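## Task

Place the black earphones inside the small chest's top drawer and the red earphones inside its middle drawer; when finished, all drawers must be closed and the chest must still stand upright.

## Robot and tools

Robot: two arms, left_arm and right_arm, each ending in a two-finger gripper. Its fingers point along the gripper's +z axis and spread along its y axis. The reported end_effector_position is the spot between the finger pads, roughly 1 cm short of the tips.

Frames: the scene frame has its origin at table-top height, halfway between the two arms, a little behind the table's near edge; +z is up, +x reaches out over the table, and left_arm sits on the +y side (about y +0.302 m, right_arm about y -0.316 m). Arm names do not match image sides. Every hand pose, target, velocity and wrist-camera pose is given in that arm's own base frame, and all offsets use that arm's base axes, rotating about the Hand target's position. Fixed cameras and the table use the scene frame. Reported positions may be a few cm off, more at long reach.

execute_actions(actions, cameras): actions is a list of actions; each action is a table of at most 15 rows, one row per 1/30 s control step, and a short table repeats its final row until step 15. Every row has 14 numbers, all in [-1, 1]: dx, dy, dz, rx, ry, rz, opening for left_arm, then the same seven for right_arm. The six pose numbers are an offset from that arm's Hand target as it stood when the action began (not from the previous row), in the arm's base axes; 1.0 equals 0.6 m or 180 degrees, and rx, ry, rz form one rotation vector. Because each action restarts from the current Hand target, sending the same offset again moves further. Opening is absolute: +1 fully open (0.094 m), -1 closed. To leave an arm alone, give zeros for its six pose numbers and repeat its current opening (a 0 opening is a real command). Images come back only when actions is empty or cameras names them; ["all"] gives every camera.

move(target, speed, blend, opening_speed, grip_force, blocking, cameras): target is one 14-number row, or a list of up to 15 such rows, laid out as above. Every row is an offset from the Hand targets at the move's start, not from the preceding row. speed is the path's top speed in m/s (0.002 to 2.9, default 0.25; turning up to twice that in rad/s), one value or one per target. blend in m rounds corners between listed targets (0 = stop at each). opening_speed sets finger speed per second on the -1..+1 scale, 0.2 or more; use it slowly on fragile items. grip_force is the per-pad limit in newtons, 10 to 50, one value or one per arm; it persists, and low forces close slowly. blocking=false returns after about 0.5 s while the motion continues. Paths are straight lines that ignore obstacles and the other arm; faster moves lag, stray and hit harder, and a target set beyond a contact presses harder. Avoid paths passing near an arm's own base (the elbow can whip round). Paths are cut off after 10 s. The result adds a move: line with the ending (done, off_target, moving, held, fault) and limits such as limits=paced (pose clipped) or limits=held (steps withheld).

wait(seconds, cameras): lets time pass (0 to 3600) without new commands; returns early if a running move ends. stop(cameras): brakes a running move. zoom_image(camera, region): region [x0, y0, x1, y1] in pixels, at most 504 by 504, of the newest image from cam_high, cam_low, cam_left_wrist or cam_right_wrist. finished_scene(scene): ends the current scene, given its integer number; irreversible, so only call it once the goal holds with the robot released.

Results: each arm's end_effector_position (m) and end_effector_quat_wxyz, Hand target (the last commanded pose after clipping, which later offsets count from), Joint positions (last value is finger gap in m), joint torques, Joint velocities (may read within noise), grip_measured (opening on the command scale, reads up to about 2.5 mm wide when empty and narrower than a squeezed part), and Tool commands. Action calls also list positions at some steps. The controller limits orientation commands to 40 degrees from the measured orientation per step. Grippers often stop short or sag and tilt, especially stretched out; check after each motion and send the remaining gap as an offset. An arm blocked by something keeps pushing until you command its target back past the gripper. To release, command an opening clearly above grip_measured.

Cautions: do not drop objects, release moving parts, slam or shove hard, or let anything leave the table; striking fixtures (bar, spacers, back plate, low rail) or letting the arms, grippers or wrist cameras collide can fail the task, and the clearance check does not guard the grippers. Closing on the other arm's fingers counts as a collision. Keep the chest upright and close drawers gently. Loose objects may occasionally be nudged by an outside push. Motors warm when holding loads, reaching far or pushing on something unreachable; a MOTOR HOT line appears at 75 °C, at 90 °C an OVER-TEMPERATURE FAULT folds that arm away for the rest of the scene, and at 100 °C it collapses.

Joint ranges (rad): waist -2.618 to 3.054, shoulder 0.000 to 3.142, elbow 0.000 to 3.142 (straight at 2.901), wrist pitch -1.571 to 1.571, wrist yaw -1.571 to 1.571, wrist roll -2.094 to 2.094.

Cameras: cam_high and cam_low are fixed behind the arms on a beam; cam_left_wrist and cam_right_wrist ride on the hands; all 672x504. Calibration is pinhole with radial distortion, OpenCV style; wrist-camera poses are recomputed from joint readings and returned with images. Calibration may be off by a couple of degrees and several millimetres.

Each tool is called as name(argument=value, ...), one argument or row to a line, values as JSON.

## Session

execute_actions(
  actions=[],
  cameras=["all"],
)

Scene clock: 0.00 s.
left_arm: end_effector_position=(+0.3874, +0.0071, +0.0645) grip_measured=+1.000 end_effector_quat_wxyz=(+0.543, +0.007, +0.838, +0.059) | right_arm: end_effector_position=(+0.3905, -0.0126, +0.0681) grip_measured=+1.000 end_effector_quat_wxyz=(+0.529, +0.016, +0.846, -0.060)
Joint positions: left_arm=[-0.038 1.592 0.351 0.821 -0.126 0.059 0.094] | right_arm=[0.034 1.559 0.394 0.712 0.149 -0.023 0.094]
Joint velocities: within noise
Joint torques (N m): no reading
Heat: left arm: 33 °C; right arm: 34 °C.
Hand target: left_arm +0.3915, +0.0076, +0.0726; +0.553, +0.005, +0.831, +0.059 | right_arm +0.3915, -0.0128, +0.0698; +0.530, +0.016, +0.846, -0.060
Tool commands: left_gripper/opening=+1.0 right_gripper/opening=+1.0
camera_calibration:
cam_left_wrist: T_world_to_cam=[[0.04463, -0.99134, -0.12348, -0.00318], [-0.77124, 0.04437, -0.63499, 0.3742], [0.63498, 0.12357, -0.76258, -0.10795]] pos_world=[0.35729, -0.00642, 0.1549]
cam_right_wrist: T_world_to_cam=[[-0.10388, -0.99202, 0.07146, 0.0217], [-0.77092, 0.03492, -0.63598, 0.38534], [0.62841, -0.12115, -0.76839, -0.10357]] pos_world=[0.3644, -0.00448, 0.16394]

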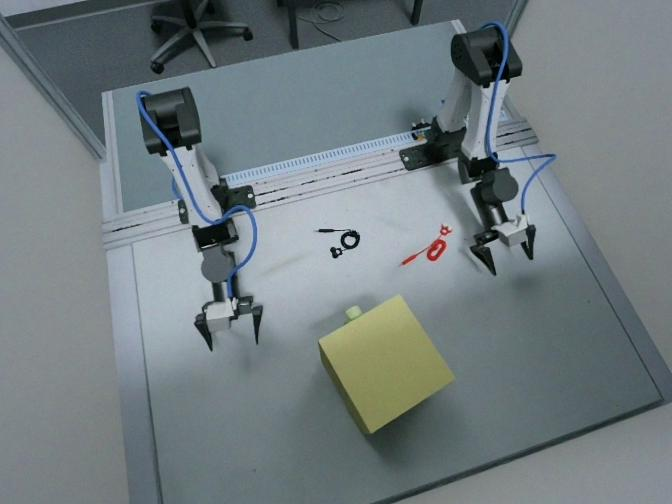

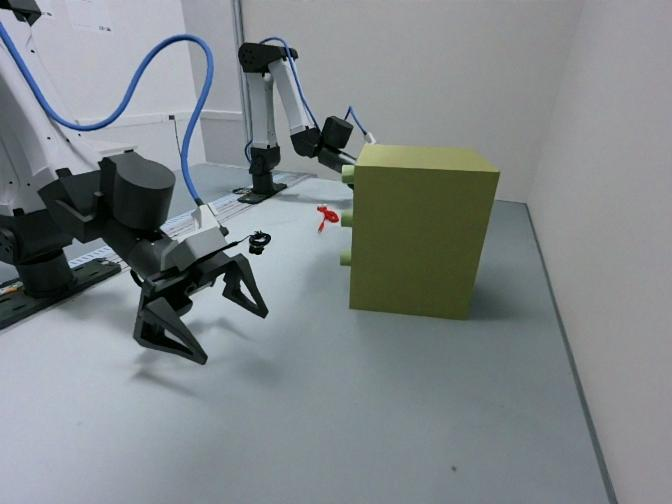

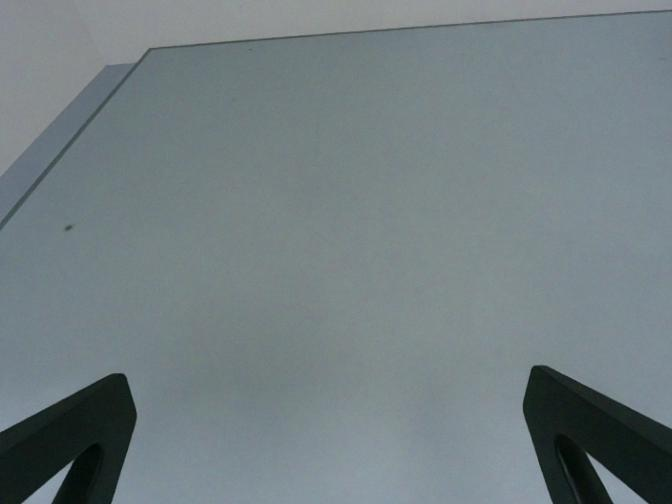

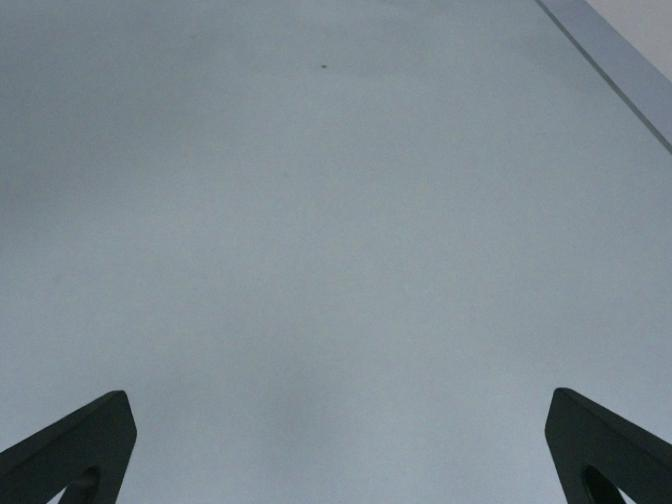

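zoom_image(
  camera="cam_high",
  region=[290, 200, 480, 350],
)

zoom_image(
  camera="cam_high",
  region=[290, 280, 480, 450],
)

zoom_image(
  camera="cam_low",
  region=[210, 120, 510, 345],
)

Scaled by 2.653 from the camera's image (finer frame: 960x720).

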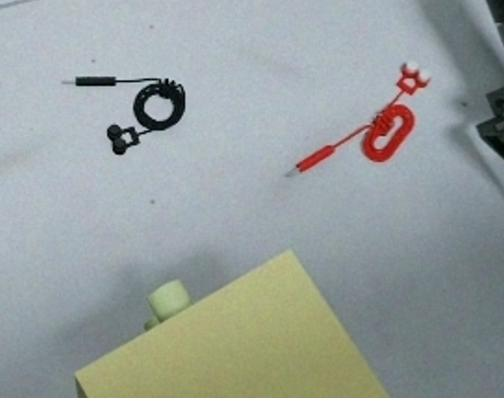

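Scaled by 2.653 from the camera's image (finer frame: 960x720).

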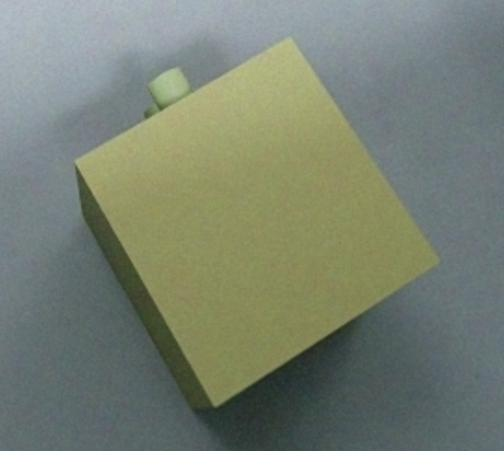

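Scaled by 1.680 from the camera's image (finer frame: 960x720).

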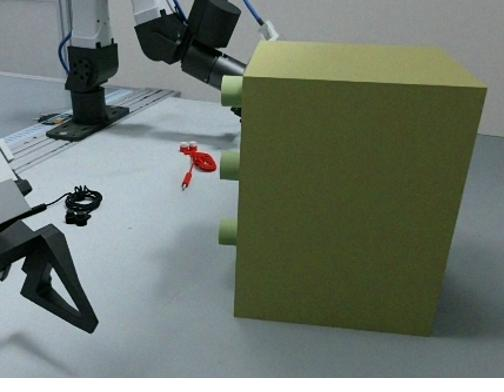

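move(
  target=[-0.2158,-0.216,0.154,0.0249,0.2939,-0.1307,1.0,-0.0883,0.3602,0.1253,0.0303,-0.0285,0.1263,1.0],
  speed=0.35,
  cameras=["cam_left_wrist","cam_right_wrist"],
)

Scene clock: 13.10 s.
left_arm: end_effector_position=(+0.2580, -0.1164, +0.1571) grip_measured=+1.000 end_effector_quat_wxyz=(+0.122, +0.216, +0.968, -0.020) | right_arm: end_effector_position=(+0.3350, +0.2009, +0.1352) grip_measured=+1.000 end_effector_quat_wxyz=(+0.559, -0.134, +0.814, +0.082)
Joint positions: left_arm=[-0.431 1.386 1.243 -1.181 -0.012 0.01 0.094] | right_arm=[0.699 1.343 0.494 0.453 0.363 0.13 0.094]
Joint torques (N m): left_arm=[-0.12 -3.25 8.7 0.74 0.12 -0.16] | right_arm=[0.1 -4.16 8.75 2 0.21 0.1]
Heat: left arm: 34 °C; right arm: 38 °C.
Hand target: left_arm +0.2621, -0.1219, +0.1650; +0.128, +0.214, +0.968, -0.028 | right_arm +0.3385, +0.2033, +0.1451; +0.567, -0.123, +0.810, +0.086
Off the commanded pose: left_arm 0.010 m, 1 deg | right_arm 0.011 m, 2 deg.
move: off_target (right_arm)
cam_left_wrist: T_world_to_cam=[[-0.44144, -0.89709, -0.01924, 0.01163], [-0.87925, 0.42818, 0.20874, 0.27865], [-0.17902, 0.10906, -0.97778, 0.30219]] pos_world=[0.30423, -0.14184, 0.23754]
cam_right_wrist: T_world_to_cam=[[0.29739, -0.95476, 0.00087, 0.09057], [-0.6843, -0.21378, -0.69715, 0.40699], [0.6658, 0.20673, -0.71692, -0.0767]] pos_world=[0.30263, 0.18933, 0.22867]

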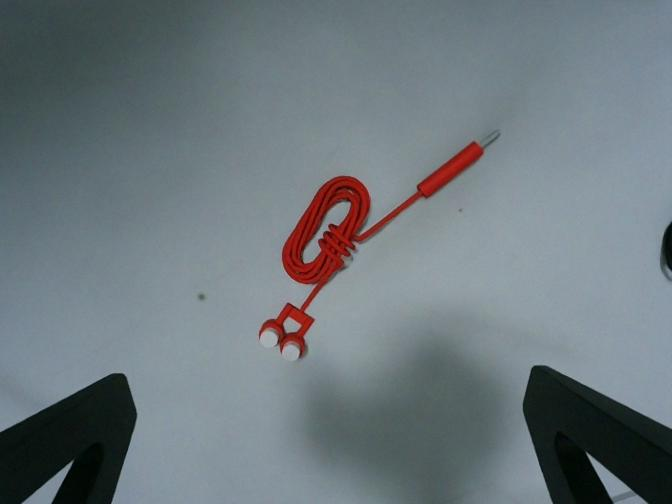

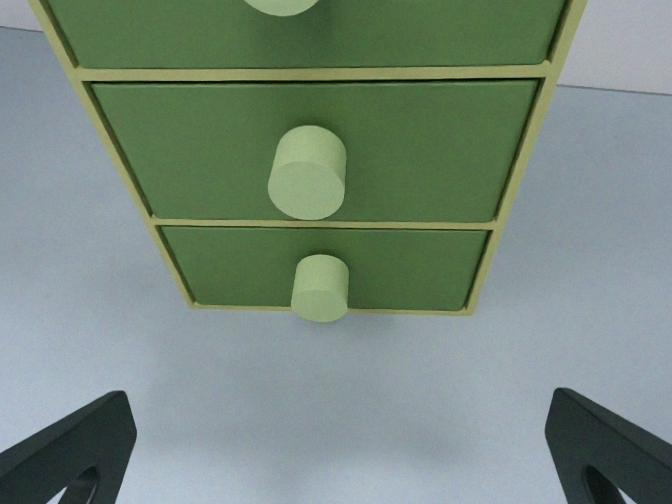

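zoom_image(
  camera="cam_left_wrist",
  region=[240, 110, 520, 370],
)

Scaled by 1.800 from the camera's image (finer frame: 960x720).

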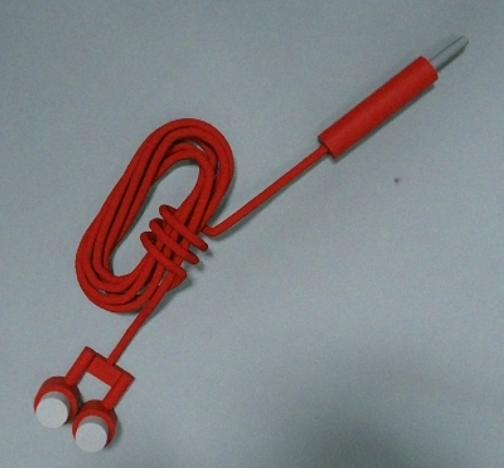

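move(
  target=[
    [0.0257,0.0057,-0.125,0.0102,0.0137,-0.137,0.6,0.1025,0.0512,-0.0418,0,0,-0.0111,1.0],
    [0.0257,0.0057,-0.2167,0.0102,0.0137,-0.137,0.6,0.1778,0.0732,-0.0418,0,0,-0.0111,1.0],
  ],
  speed=[0.25,0.12],
  blend=[0.01,0],
  cameras=["cam_left_wrist","cam_right_wrist"],
)

Scene clock: 21.60 s.
left_arm: end_effector_position=(+0.2764, -0.1182, +0.0404) grip_measured=+0.603 end_effector_quat_wxyz=(+0.094, +0.416, +0.904, -0.038) | right_arm: end_effector_position=(+0.4358, +0.2409, +0.1188) grip_measured=+1.000 end_effector_quat_wxyz=(+0.564, -0.107, +0.816, +0.069)
Joint positions: left_arm=[-0.352 1.576 0.954 -0.767 0.09 0.502 0.075] | right_arm=[0.625 1.804 0.866 0.552 0.348 0.129 0.094]
Joint torques (N m): left_arm=[1.01 -4.19 4.6 0.95 0.23 0.03] | right_arm=[-0.81 -4.98 9.33 2.23 -0.11 -0.08]
Heat: left arm: 35 °C; right arm: 41 °C.
Hand target: left_arm +0.2774, -0.1186, +0.0350; +0.095, +0.418, +0.903, -0.044 | right_arm +0.4452, +0.2472, +0.1198; +0.568, -0.109, +0.812, +0.076
Off the commanded pose: left_arm 0.006 m, 1 deg | right_arm 0.011 m, 1 deg.
move: off_target (right_arm)
cam_left_wrist: T_world_to_cam=[[-0.77116, -0.6365, -0.01333, 0.13758], [-0.61869, 0.74432, 0.25143, 0.28358], [-0.15011, 0.20214, -0.96779, 0.19419]] pos_world=[0.31069, -0.16276, 0.11847]
cam_right_wrist: T_world_to_cam=[[0.23909, -0.97097, -0.00691, 0.12905], [-0.69251, -0.16552, -0.70217, 0.46566], [0.68064, 0.17267, -0.71198, -0.16267]] pos_world=[0.40234, 0.23047, 0.21205]

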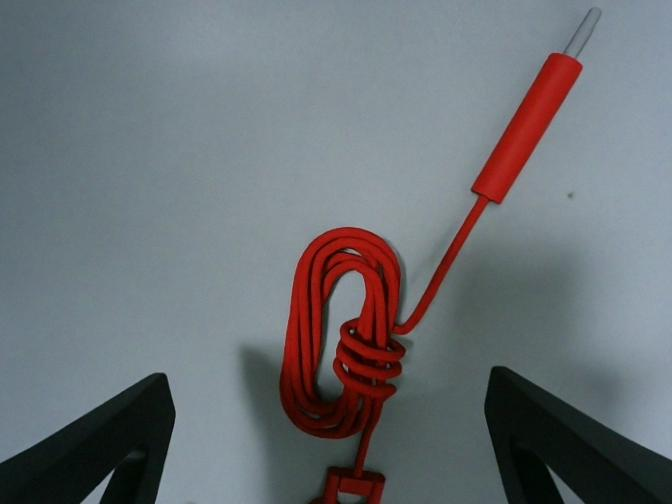

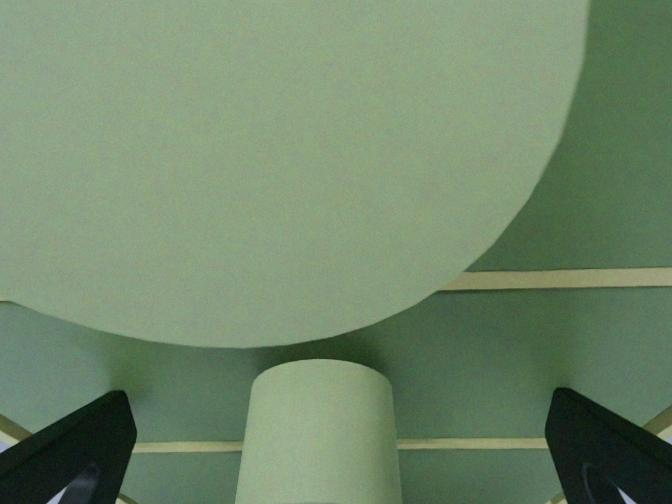

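move(
  target=[
    [-0.0077,0.0022,-0.0417,0,0,0,0.6,0,0,0,0,0,0,1.0],
    [-0.0077,0.0022,-0.0417,0,0,0,-0.95,0,0,0,0,0,0,-0.5],
    [-0.0077,0.0022,0.2917,0,0,0,-0.95,-0.2005,-0.0612,0,0,0,0,-0.5],
  ],
  speed=[0.06,0.1,0.15],
  opening_speed=1.5,
  cameras=["cam_left_wrist","cam_right_wrist","cam_high","cam_low"],
)

Scene clock: 28.70 s.
left_arm: end_effector_position=(+0.2681, -0.1165, +0.2032) grip_measured=-0.846 end_effector_quat_wxyz=(+0.087, +0.416, +0.904, -0.042) | right_arm: end_effector_position=(+0.3266, +0.2139, +0.1124) grip_measured=-0.442 end_effector_quat_wxyz=(+0.560, -0.120, +0.816, +0.076)
Joint positions: left_arm=[-0.352 1.525 1.565 -1.442 0.098 0.502 0.007] | right_arm=[0.78 1.443 0.461 0.566 0.462 0.184 0.026]
Joint torques (N m): left_arm=[0.75 -3.97 8.27 0.53 0.14 0.03] | right_arm=[0.31 -6.42 5.59 2 0.34 0.06]
Heat: left arm: 35 °C; right arm: 42 °C.
Hand target: left_arm +0.2728, -0.1173, +0.2100; +0.095, +0.417, +0.903, -0.044 | right_arm +0.3249, +0.2105, +0.1199; +0.569, -0.109, +0.812, +0.076
Off the commanded pose: left_arm 0.008 m, 1 deg | right_arm 0.008 m, 2 deg.
move: done; target 2's new opening was sent with right_arm's hand 0.011 m and 1 deg from that target
cam_left_wrist: T_world_to_cam=[[-0.77214, -0.63545, 0.0001, 0.13202], [-0.61371, 0.74575, 0.25927, 0.23346], [-0.16483, 0.20013, -0.96581, 0.35351]] pos_world=[0.30348, -0.16096, 0.28088]
cam_right_wrist: T_world_to_cam=[[0.26904, -0.96312, -0.0054, 0.11726], [-0.69181, -0.18934, -0.69681, 0.38529], [0.67009, 0.1912, -0.71723, -0.08818]] pos_world=[0.29409, 0.20274, 0.20586]

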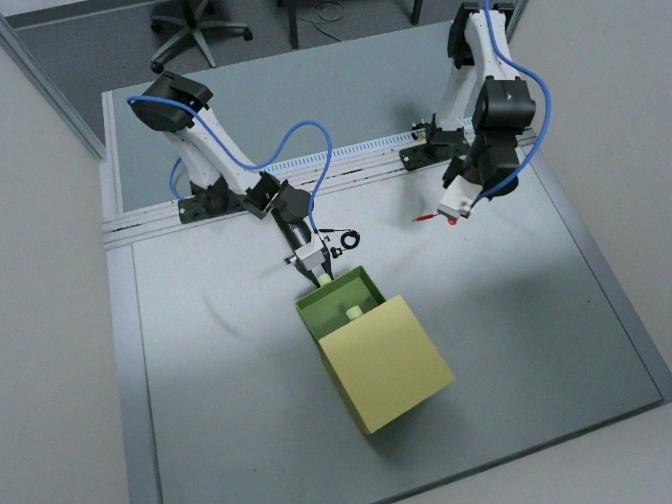

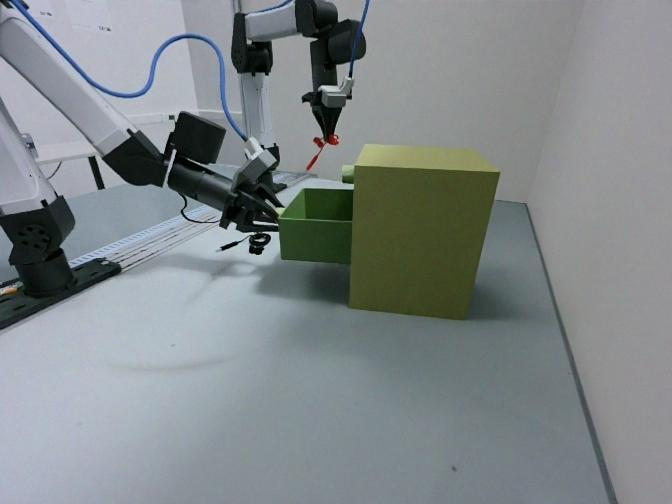

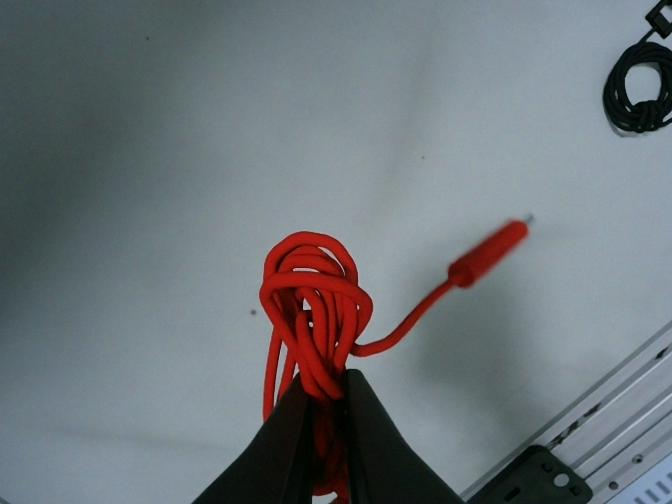

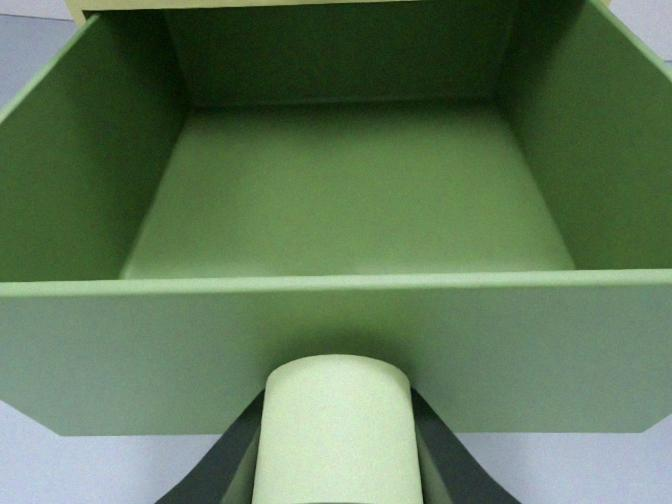

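move(
  target=[0.1663,-0.4388,0.1333,-0.1573,-0.0954,-0.0995,-0.95,0,0,0,0,0,0,-0.5],
  speed=0.25,
  cameras=["cam_left_wrist","cam_high","cam_low"],
)

Scene clock: 34.47 s.
left_arm: end_effector_position=(+0.3728, -0.3750, +0.2843) grip_measured=-0.846 end_effector_quat_wxyz=(+0.313, +0.518, +0.769, -0.205) | right_arm: end_effector_position=(+0.3266, +0.2139, +0.1124) grip_measured=-0.442 end_effector_quat_wxyz=(+0.560, -0.120, +0.816, +0.076)
Joint positions: left_arm=[-0.681 2.091 2.362 -1.137 0.333 0.38 0.007] | right_arm=[0.78 1.443 0.461 0.566 0.462 0.184 0.026]
Joint torques (N m): left_arm=[-0.05 -7.73 8.59 1.52 0.31 -0.16] | right_arm=[0.27 -6.39 5.57 2.01 0.33 0.05]
Heat: left arm: 36 °C; right arm: 43 °C.
Hand target: left_arm +0.3727, -0.3805, +0.2901; +0.317, +0.517, +0.766, -0.214 | right_arm +0.3249, +0.2105, +0.1199; +0.569, -0.109, +0.812, +0.076
Off the commanded pose: left_arm 0.008 m, 1 deg | right_arm 0.008 m, 2 deg.
move: done
cam_left_wrist: T_world_to_cam=[[-0.92988, -0.36714, -0.02285, 0.21458], [-0.34324, 0.88834, -0.30501, 0.58256], [0.13228, -0.27578, -0.95208, 0.20767]] pos_world=[0.37202, -0.38146, 0.3803]
Images, in order (width x height): cam_high 672x504, cam_low 672x504, cam_left_wrist 672x504.

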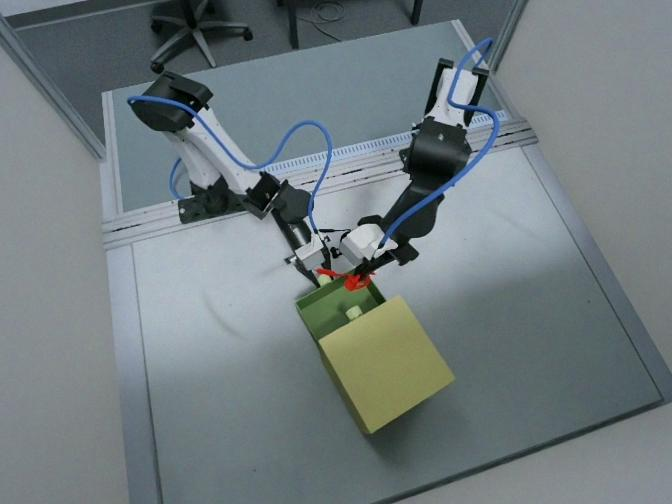

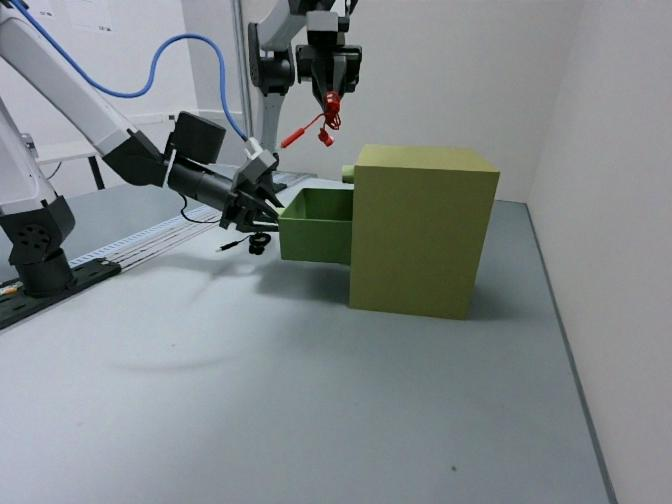

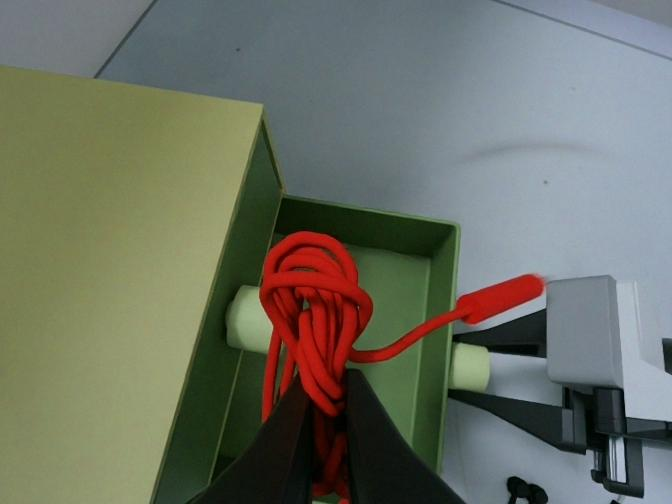

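move(
  target=[0,0,0,0.0877,-0.1468,-0.1843,-0.95,0,0,0,0,0,0,-0.5],
  speed=0.6,
  cameras=["cam_left_wrist","cam_low"],
)

Scene clock: 43.87 s.
left_arm: end_effector_position=(+0.3705, -0.3783, +0.2883) grip_measured=-0.846 end_effector_quat_wxyz=(+0.339, +0.778, +0.523, -0.074) | right_arm: end_effector_position=(+0.3266, +0.2139, +0.1124) grip_measured=-0.442 end_effector_quat_wxyz=(+0.560, -0.120, +0.816, +0.076)
Joint positions: left_arm=[-0.693 2.292 2.779 -1.413 0.318 1.158 0.007] | right_arm=[0.78 1.443 0.461 0.566 0.462 0.184 0.026]
Joint torques (N m): left_arm=[-0.09 -8.21 7.49 1.38 0.06 0.03] | right_arm=[0.29 -6.43 5.55 2.02 0.33 0.06]
Heat: left arm: 38 °C; right arm: 45 °C.
Hand target: left_arm +0.3726, -0.3805, +0.2900; +0.335, +0.784, +0.518, -0.068 | right_arm +0.3249, +0.2105, +0.1199; +0.569, -0.109, +0.812, +0.076
Off the commanded pose: left_arm 0.004 m, 1 deg | right_arm 0.008 m, 2 deg.
move: done
cam_left_wrist: T_world_to_cam=[[-0.85572, 0.23722, -0.45985, 0.53845], [0.30576, 0.94878, -0.07954, 0.30332], [0.41743, -0.20867, -0.88443, 0.11112]] pos_world=[0.32164, -0.39232, 0.37001]
Images, in order (width x height): cam_low 672x504, cam_left_wrist 672x504.

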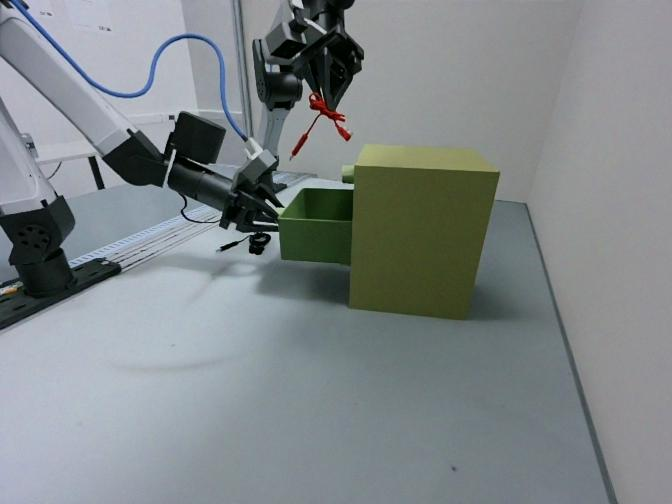

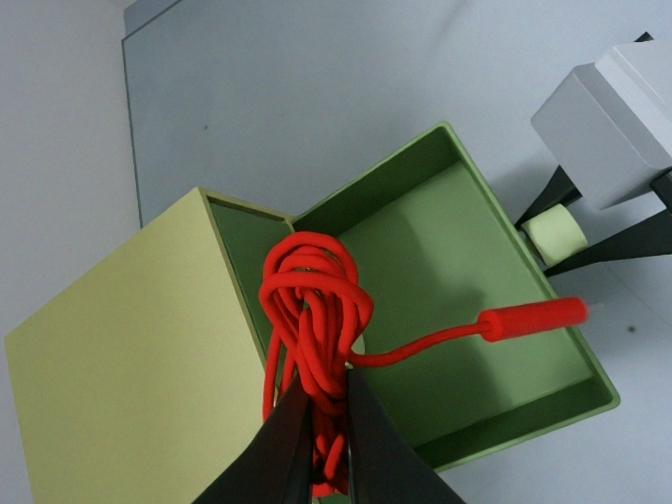

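move(
  target=[
    [0,0,0,0,0,0,-0.95,0,0,0,0,0,0,0.2],
    [0,0,0,-0.0254,0.0118,0.1122,-0.95,-0.0615,-0.012,0,0,0,0,0.2],
    [0,0,0,-0.0761,0.0353,0.3365,-0.95,-0.0698,-0.1542,0.3,0,0,0,0.2],
  ],
  speed=[0.3,0.25,0.45],
  blend=[0,0.01,0],
  cameras=["cam_left_wrist","cam_low","cam_high"],
)

Scene clock: 55.90 s.
left_arm: end_effector_position=(+0.3743, -0.3833, +0.2649) grip_measured=-0.846 end_effector_quat_wxyz=(+0.353, +0.379, +0.855, +0.018) | right_arm: end_effector_position=(+0.2825, +0.1165, +0.2935) grip_measured=+0.198 end_effector_quat_wxyz=(+0.568, -0.104, +0.813, +0.073)
Joint positions: left_arm=[-0.908 2.172 2.443 -1.196 -0.349 0.043 0.007] | right_arm=[0.545 0.8 0.87 -0.435 0.272 0.103 0.056]
Joint torques (N m): left_arm=[-0.08 -13 4.78 1.78 -0.34 -0.09] | right_arm=[-0.72 0.17 9.52 1.99 -0.11 -0.11]
Heat: left arm: 37 °C; right arm: 46 °C.
Hand target: left_arm +0.3727, -0.3805, +0.2900; +0.383, +0.368, +0.847, +0.010 | right_arm +0.2829, +0.1180, +0.2998; +0.569, -0.109, +0.812, +0.076
Off the commanded pose: left_arm 0.025 m, 4 deg | right_arm 0.007 m, 1 deg.
move: off_target (left_arm)
cam_left_wrist: T_world_to_cam=[[-0.6441, -0.69927, -0.3101, 0.05436], [-0.67748, 0.70971, -0.19321, 0.61154], [0.35518, 0.08564, -0.93087, 0.23616]] pos_world=[0.36544, -0.41623, 0.35484]
Images, in order (width x height): cam_high 672x504, cam_low 672x504, cam_left_wrist 672x504.

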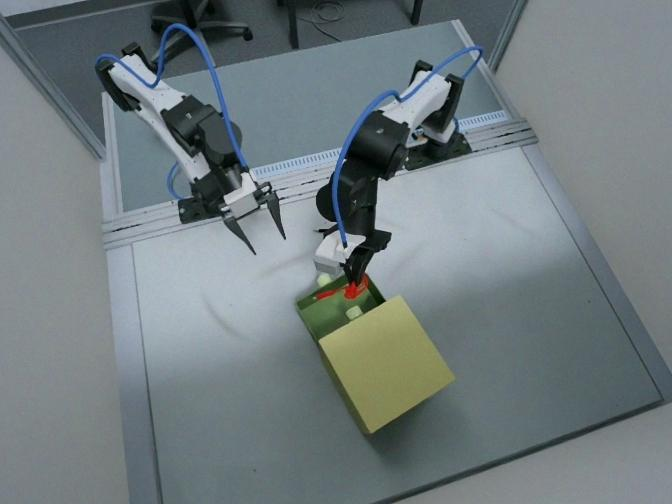

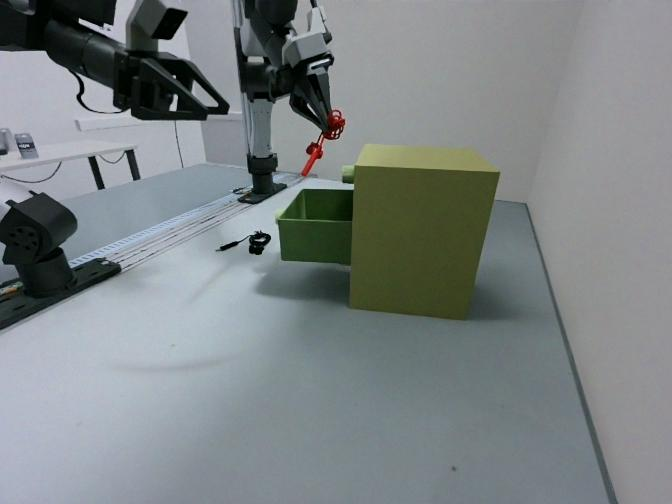

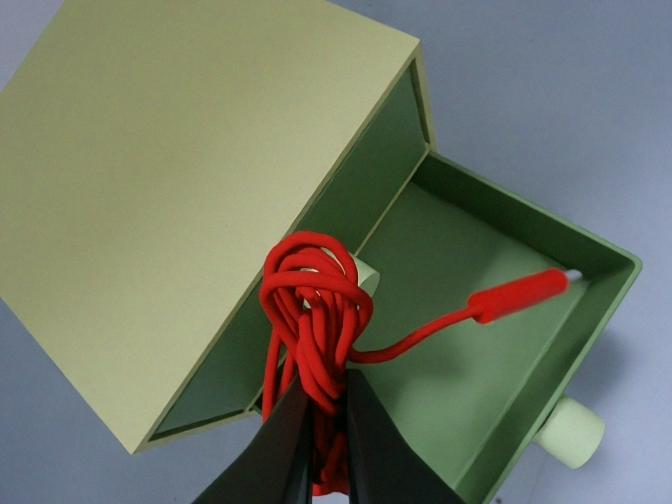

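move(
  target=[0,0,-0.025,0.1763,-0.0841,-0.3288,-0.95,0,0,0,0,0,0,0.2],
  speed=0.5,
  cameras=["cam_left_wrist","cam_low"],
)

Scene clock: 61.83 s.
left_arm: end_effector_position=(+0.3728, -0.3833, +0.2542) grip_measured=-0.846 end_effector_quat_wxyz=(+0.309, +0.818, +0.477, +0.088) | right_arm: end_effector_position=(+0.2825, +0.1165, +0.2935) grip_measured=+0.198 end_effector_quat_wxyz=(+0.568, -0.104, +0.813, +0.073)
Joint positions: left_arm=[-0.808 2.122 2.344 -1.14 -0.026 1.288 0.007] | right_arm=[0.545 0.8 0.87 -0.435 0.272 0.103 0.056]
Joint torques (N m): left_arm=[1.02 -11.03 7.6 1.46 0.19 -0.02] | right_arm=[-0.72 0.17 9.54 1.97 -0.11 -0.12]
Heat: left arm: 38 °C; right arm: 46 °C.
Hand target: left_arm +0.3727, -0.3805, +0.2751; +0.330, +0.814, +0.470, +0.089 | right_arm +0.2829, +0.1180, +0.2998; +0.569, -0.109, +0.812, +0.076
Off the commanded pose: left_arm 0.021 m, 3 deg | right_arm 0.006 m, 1 deg.
move: off_target (left_arm)
cam_left_wrist: T_world_to_cam=[[-0.71465, 0.37145, -0.59271, 0.55862], [0.29518, 0.92836, 0.22588, 0.22314], [0.63415, -0.01353, -0.77309, 0.04464]] pos_world=[0.30505, -0.41405, 0.31521]
Images, in order (width x height): cam_low 672x504, cam_left_wrist 672x504.

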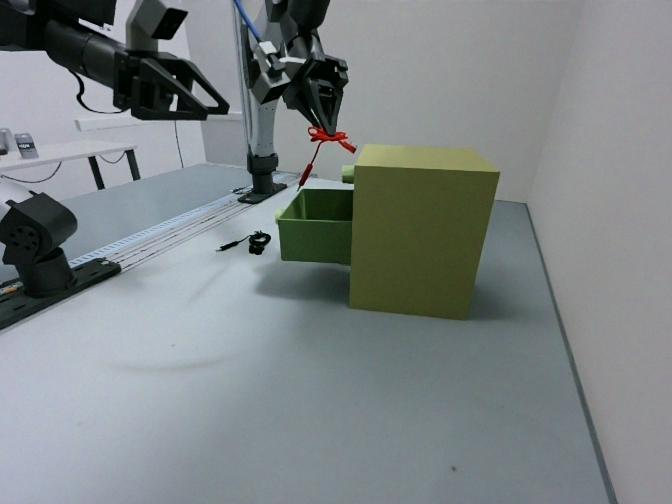

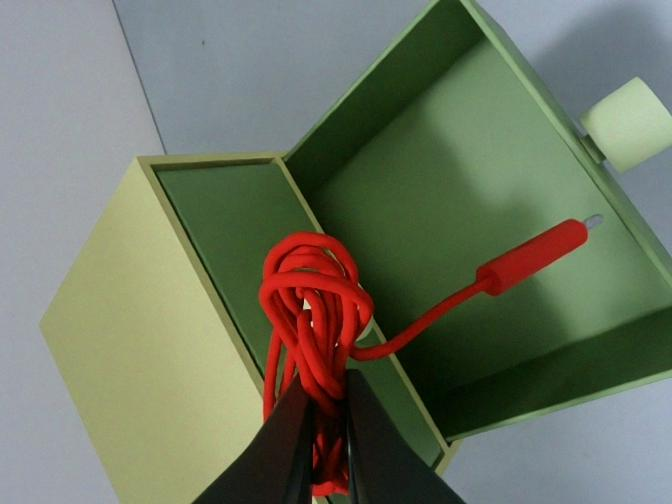

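zoom_image(
  camera="cam_low",
  region=[250, 90, 400, 240],
)

Scaled by 3.360 from the camera's image (finer frame: 960x720).

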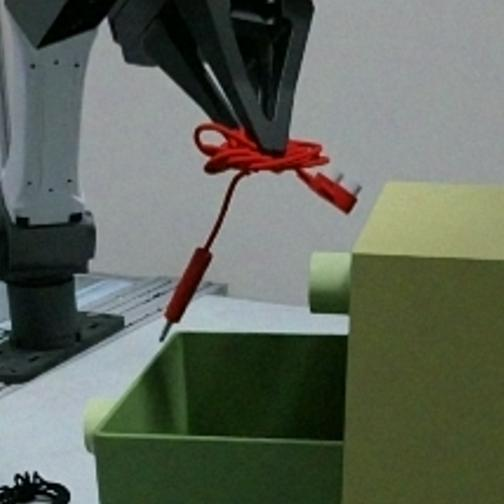

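move(
  target=[0.016, -0.0142, 0, 0, 0, 0, -0.95, 0, 0, 0, 0, 0, 0, 0.2],
  speed=0.2,
  cameras=["all"],
)

Scene clock: 68.23 s.
left_arm: end_effector_position=(+0.3784, -0.3874, +0.2714) grip_measured=-0.846 end_effector_quat_wxyz=(+0.324, +0.814, +0.474, +0.092) | right_arm: end_effector_position=(+0.2825, +0.1165, +0.2935) grip_measured=+0.198 end_effector_quat_wxyz=(+0.568, -0.104, +0.813, +0.073)
Joint positions: left_arm=[-0.805 2.174 2.485 -1.196 -0.023 1.29 0.007] | right_arm=[0.545 0.8 0.87 -0.435 0.272 0.103 0.056]
Joint torques (N m): left_arm=[0.85 -7.94 8.35 1.49 0.21 0.01] | right_arm=[-0.73 0.17 9.52 1.98 -0.11 -0.11]
Heat: left arm: 40 °C; right arm: 45 °C.
Hand target: left_arm +0.3822, -0.3891, +0.2750; +0.330, +0.814, +0.470, +0.089 | right_arm +0.2829, +0.1180, +0.2998; +0.569, -0.109, +0.812, +0.076
Off the commanded pose: left_arm 0.006 m, 1 deg | right_arm 0.006 m, 1 deg.
move: done
cam_left_wrist: T_world_to_cam=[[-0.70127, 0.35729, -0.6169, 0.57032], [0.29072, 0.93345, 0.21014, 0.22935], [0.65092, -0.03198, -0.75847, 0.03687]] pos_world=[0.30927, -0.41667, 0.3316]
cam_right_wrist: T_world_to_cam=[[0.23907, -0.97087, -0.01575, 0.04873], [-0.68698, -0.15766, -0.70936, 0.46113], [0.68622, 0.18041, -0.70467, 0.08295]] pos_world=[0.24822, 0.10504, 0.38633]

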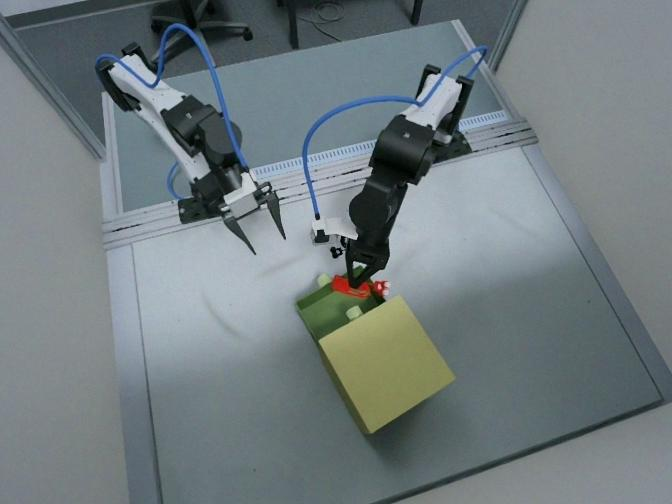

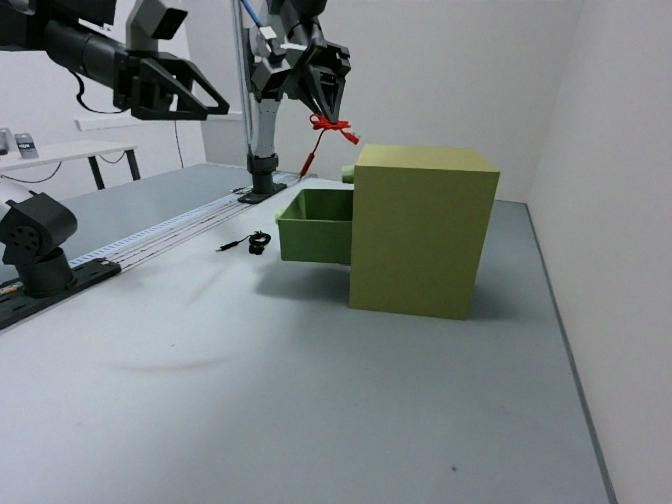

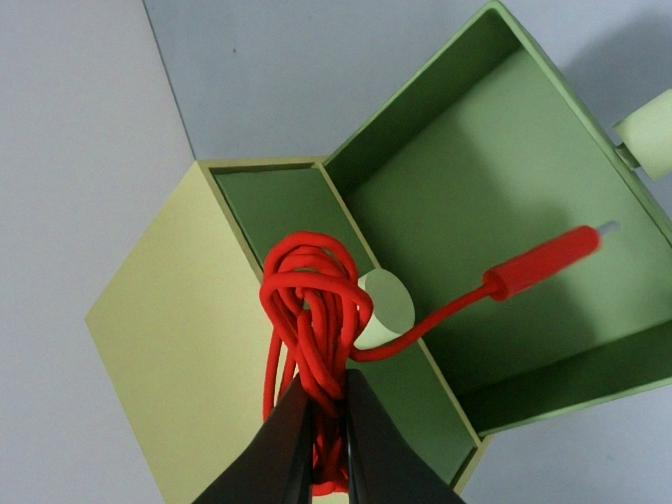

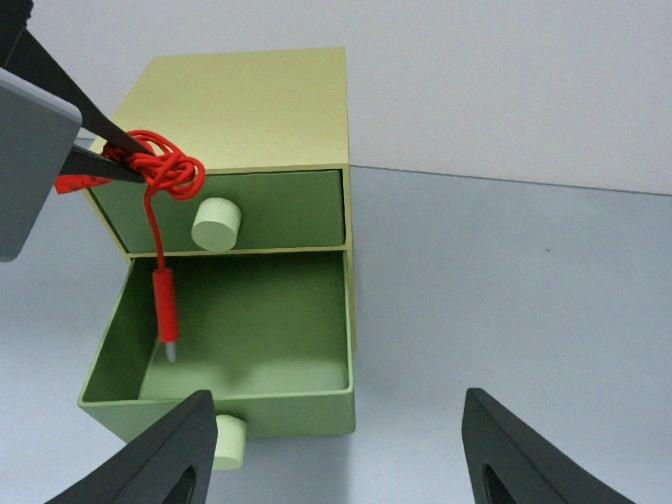

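move(
  target=[0.0188, -0.0103, -0.1333, 0, 0, 0, -0.95, -0.0672, 0.1197, -0.3025, 0, 0, 0, 0.4],
  speed=0.25,
  cameras=["cam_low", "cam_left_wrist"],
)

Scene clock: 78.40 s.
left_arm: end_effector_position=(+0.3922, -0.3958, +0.1711) grip_measured=-0.846 end_effector_quat_wxyz=(+0.301, +0.821, +0.478, +0.086) | right_arm: end_effector_position=(+0.2433, +0.1910, +0.1220) grip_measured=+0.398 end_effector_quat_wxyz=(+0.568, -0.112, +0.811, +0.080)
Joint positions: left_arm=[-0.796 2.129 2.021 -0.827 -0.019 1.297 0.007] | right_arm=[1.039 1.033 0.272 0.296 0.706 0.318 0.066]
Joint torques (N m): left_arm=[0.91 -13.15 5.37 1.75 0.2 -0.01] | right_arm=[0.31 -0.7 6.11 2.03 0.32 0.03]
Heat: left arm: 40 °C; right arm: 45 °C.
Hand target: left_arm +0.3935, -0.3951, +0.1950; +0.330, +0.814, +0.470, +0.089 | right_arm +0.2426, +0.1898, +0.1183; +0.569, -0.109, +0.812, +0.076
Off the commanded pose: left_arm 0.024 m, 4 deg | right_arm 0.004 m, 1 deg.
move: off_target (left_arm)
cam_left_wrist: T_world_to_cam=[[-0.72219, 0.3788, -0.57875, 0.53132], [0.29774, 0.92547, 0.23421, 0.2442], [0.62433, -0.00317, -0.78115, -0.02278]] pos_world=[0.32523, -0.42733, 0.23251]

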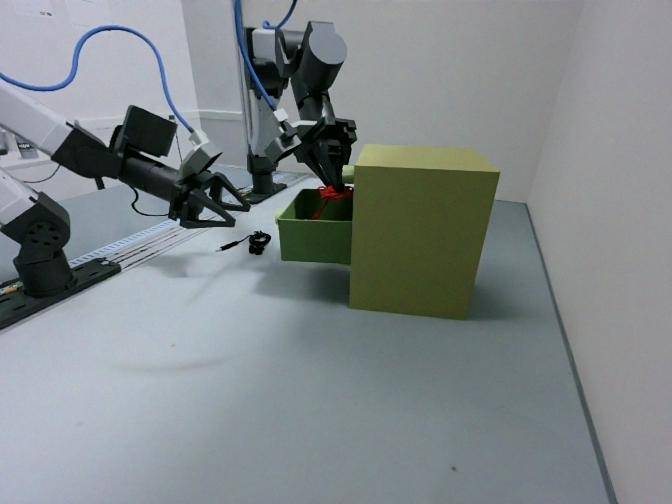

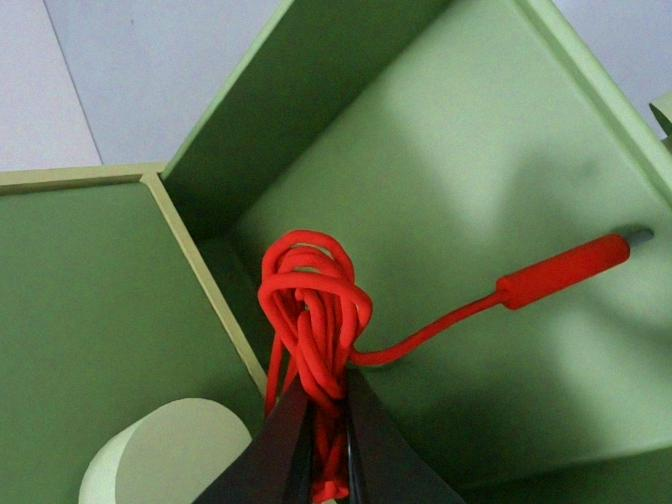

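move(
  target=[
    [0, 0, -0.06, 0, 0, 0, -0.95, 0, 0, 0, 0, 0, 0, 0.4],
    [0, 0, -0.06, 0, 0, 0, -0.42, 0, 0, 0, 0, 0, 0, 0.4],
    [-0.099, 0.099, 0.107, 0, 0, 0, -0.42, 0, 0, 0, 0, 0, 0, 0.4],
  ],
  speed=[0.12, 0.12, 0.35],
  opening_speed=1.0,
  cameras=["cam_low", "cam_left_wrist", "cam_right_wrist", "cam_high"],
)

Scene clock: 83.77 s.
left_arm: end_effector_position=(+0.3347, -0.3371, +0.2397) grip_measured=-0.423 end_effector_quat_wxyz=(+0.310, +0.818, +0.476, +0.089) | right_arm: end_effector_position=(+0.2434, +0.1911, +0.1222) grip_measured=+0.398 end_effector_quat_wxyz=(+0.568, -0.111, +0.811, +0.080)
Joint positions: left_arm=[-0.796 1.8 1.823 -0.937 -0.019 1.298 0.027] | right_arm=[1.039 1.033 0.272 0.297 0.706 0.318 0.066]
Joint torques (N m): left_arm=[0.79 -9.18 8.01 1.43 0.18 -0.04] | right_arm=[0.32 -0.62 6.09 2.03 0.32 0.02]
Heat: left arm: 41 °C; right arm: 46 °C.
Hand target: left_arm +0.3342, -0.3357, +0.2592; +0.330, +0.814, +0.470, +0.089 | right_arm +0.2427, +0.1898, +0.1183; +0.569, -0.109, +0.812, +0.076
Off the commanded pose: left_arm 0.020 m, 2 deg | right_arm 0.004 m, 1 deg.
move: off_target (left_arm); target 2's new opening was sent with left_arm's hand 0.024 m and 3 deg from that target
cam_left_wrist: T_world_to_cam=[[-0.71334, 0.37088, -0.59464, 0.50539], [0.2952, 0.92856, 0.22502, 0.195], [0.63562, -0.01502, -0.77186, 0.05695]] pos_world=[0.26675, -0.36765, 0.30061]
cam_right_wrist: T_world_to_cam=[[0.26019, -0.96537, -0.01898, 0.122], [-0.68134, -0.16964, -0.71204, 0.32581], [0.68416, 0.19819, -0.70188, -0.02763]] pos_world=[0.20915, 0.17852, 0.21492]

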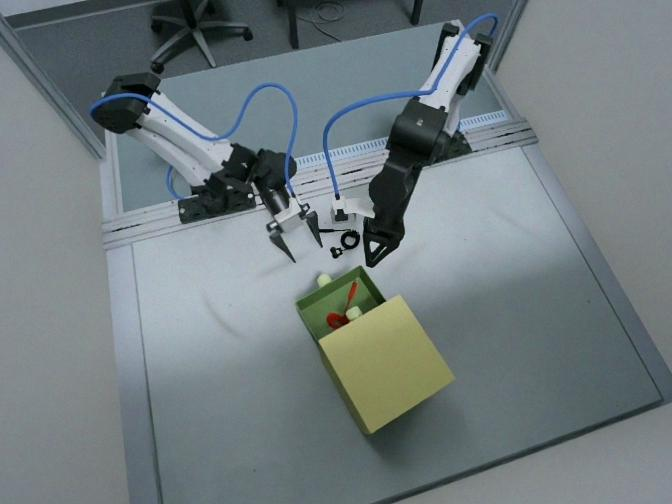

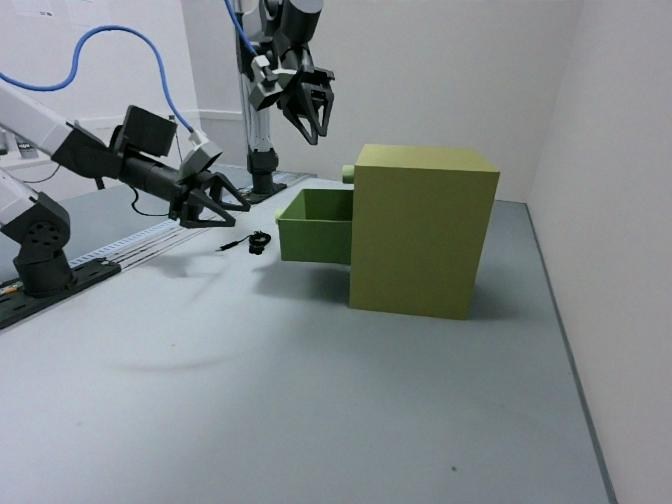

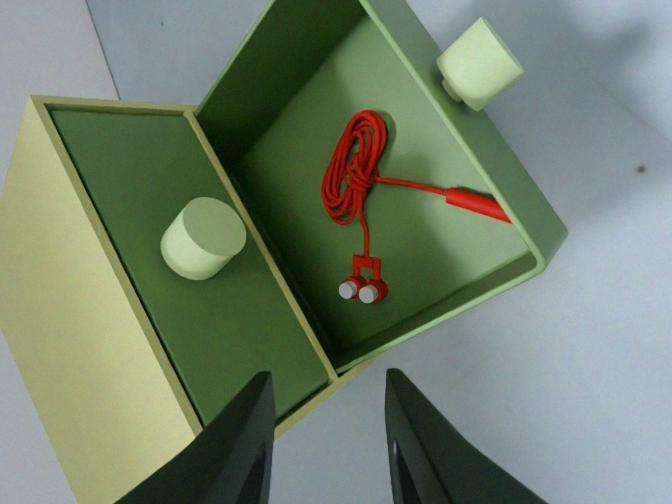

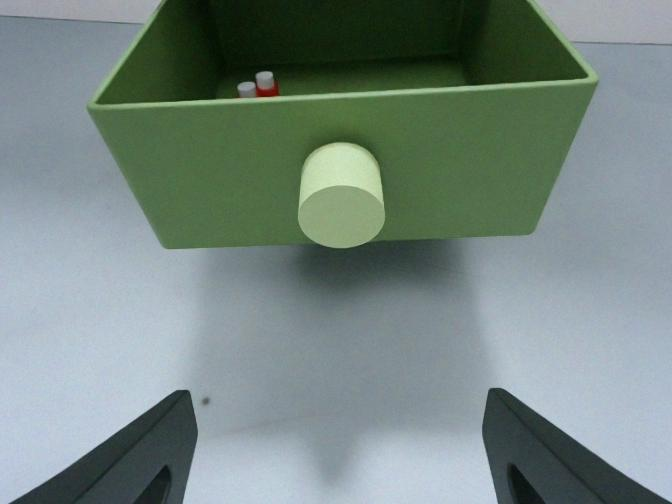

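zoom_image(
  camera="cam_high",
  region=[305, 212, 389, 275],
)

zoom_image(
  camera="cam_low",
  region=[200, 215, 290, 270],
)

Scaled by 6.000 from the camera's image (finer frame: 960x720).

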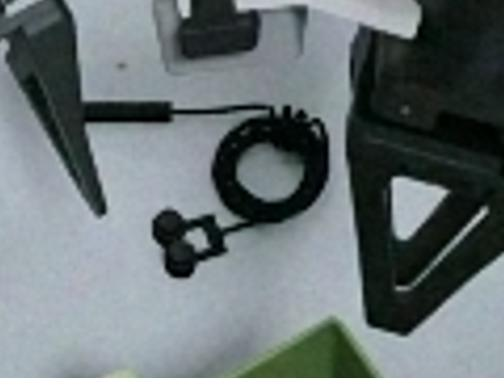

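Scaled by 5.600 from the camera's image (finer frame: 960x720).

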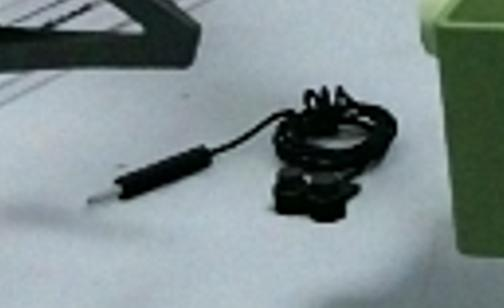

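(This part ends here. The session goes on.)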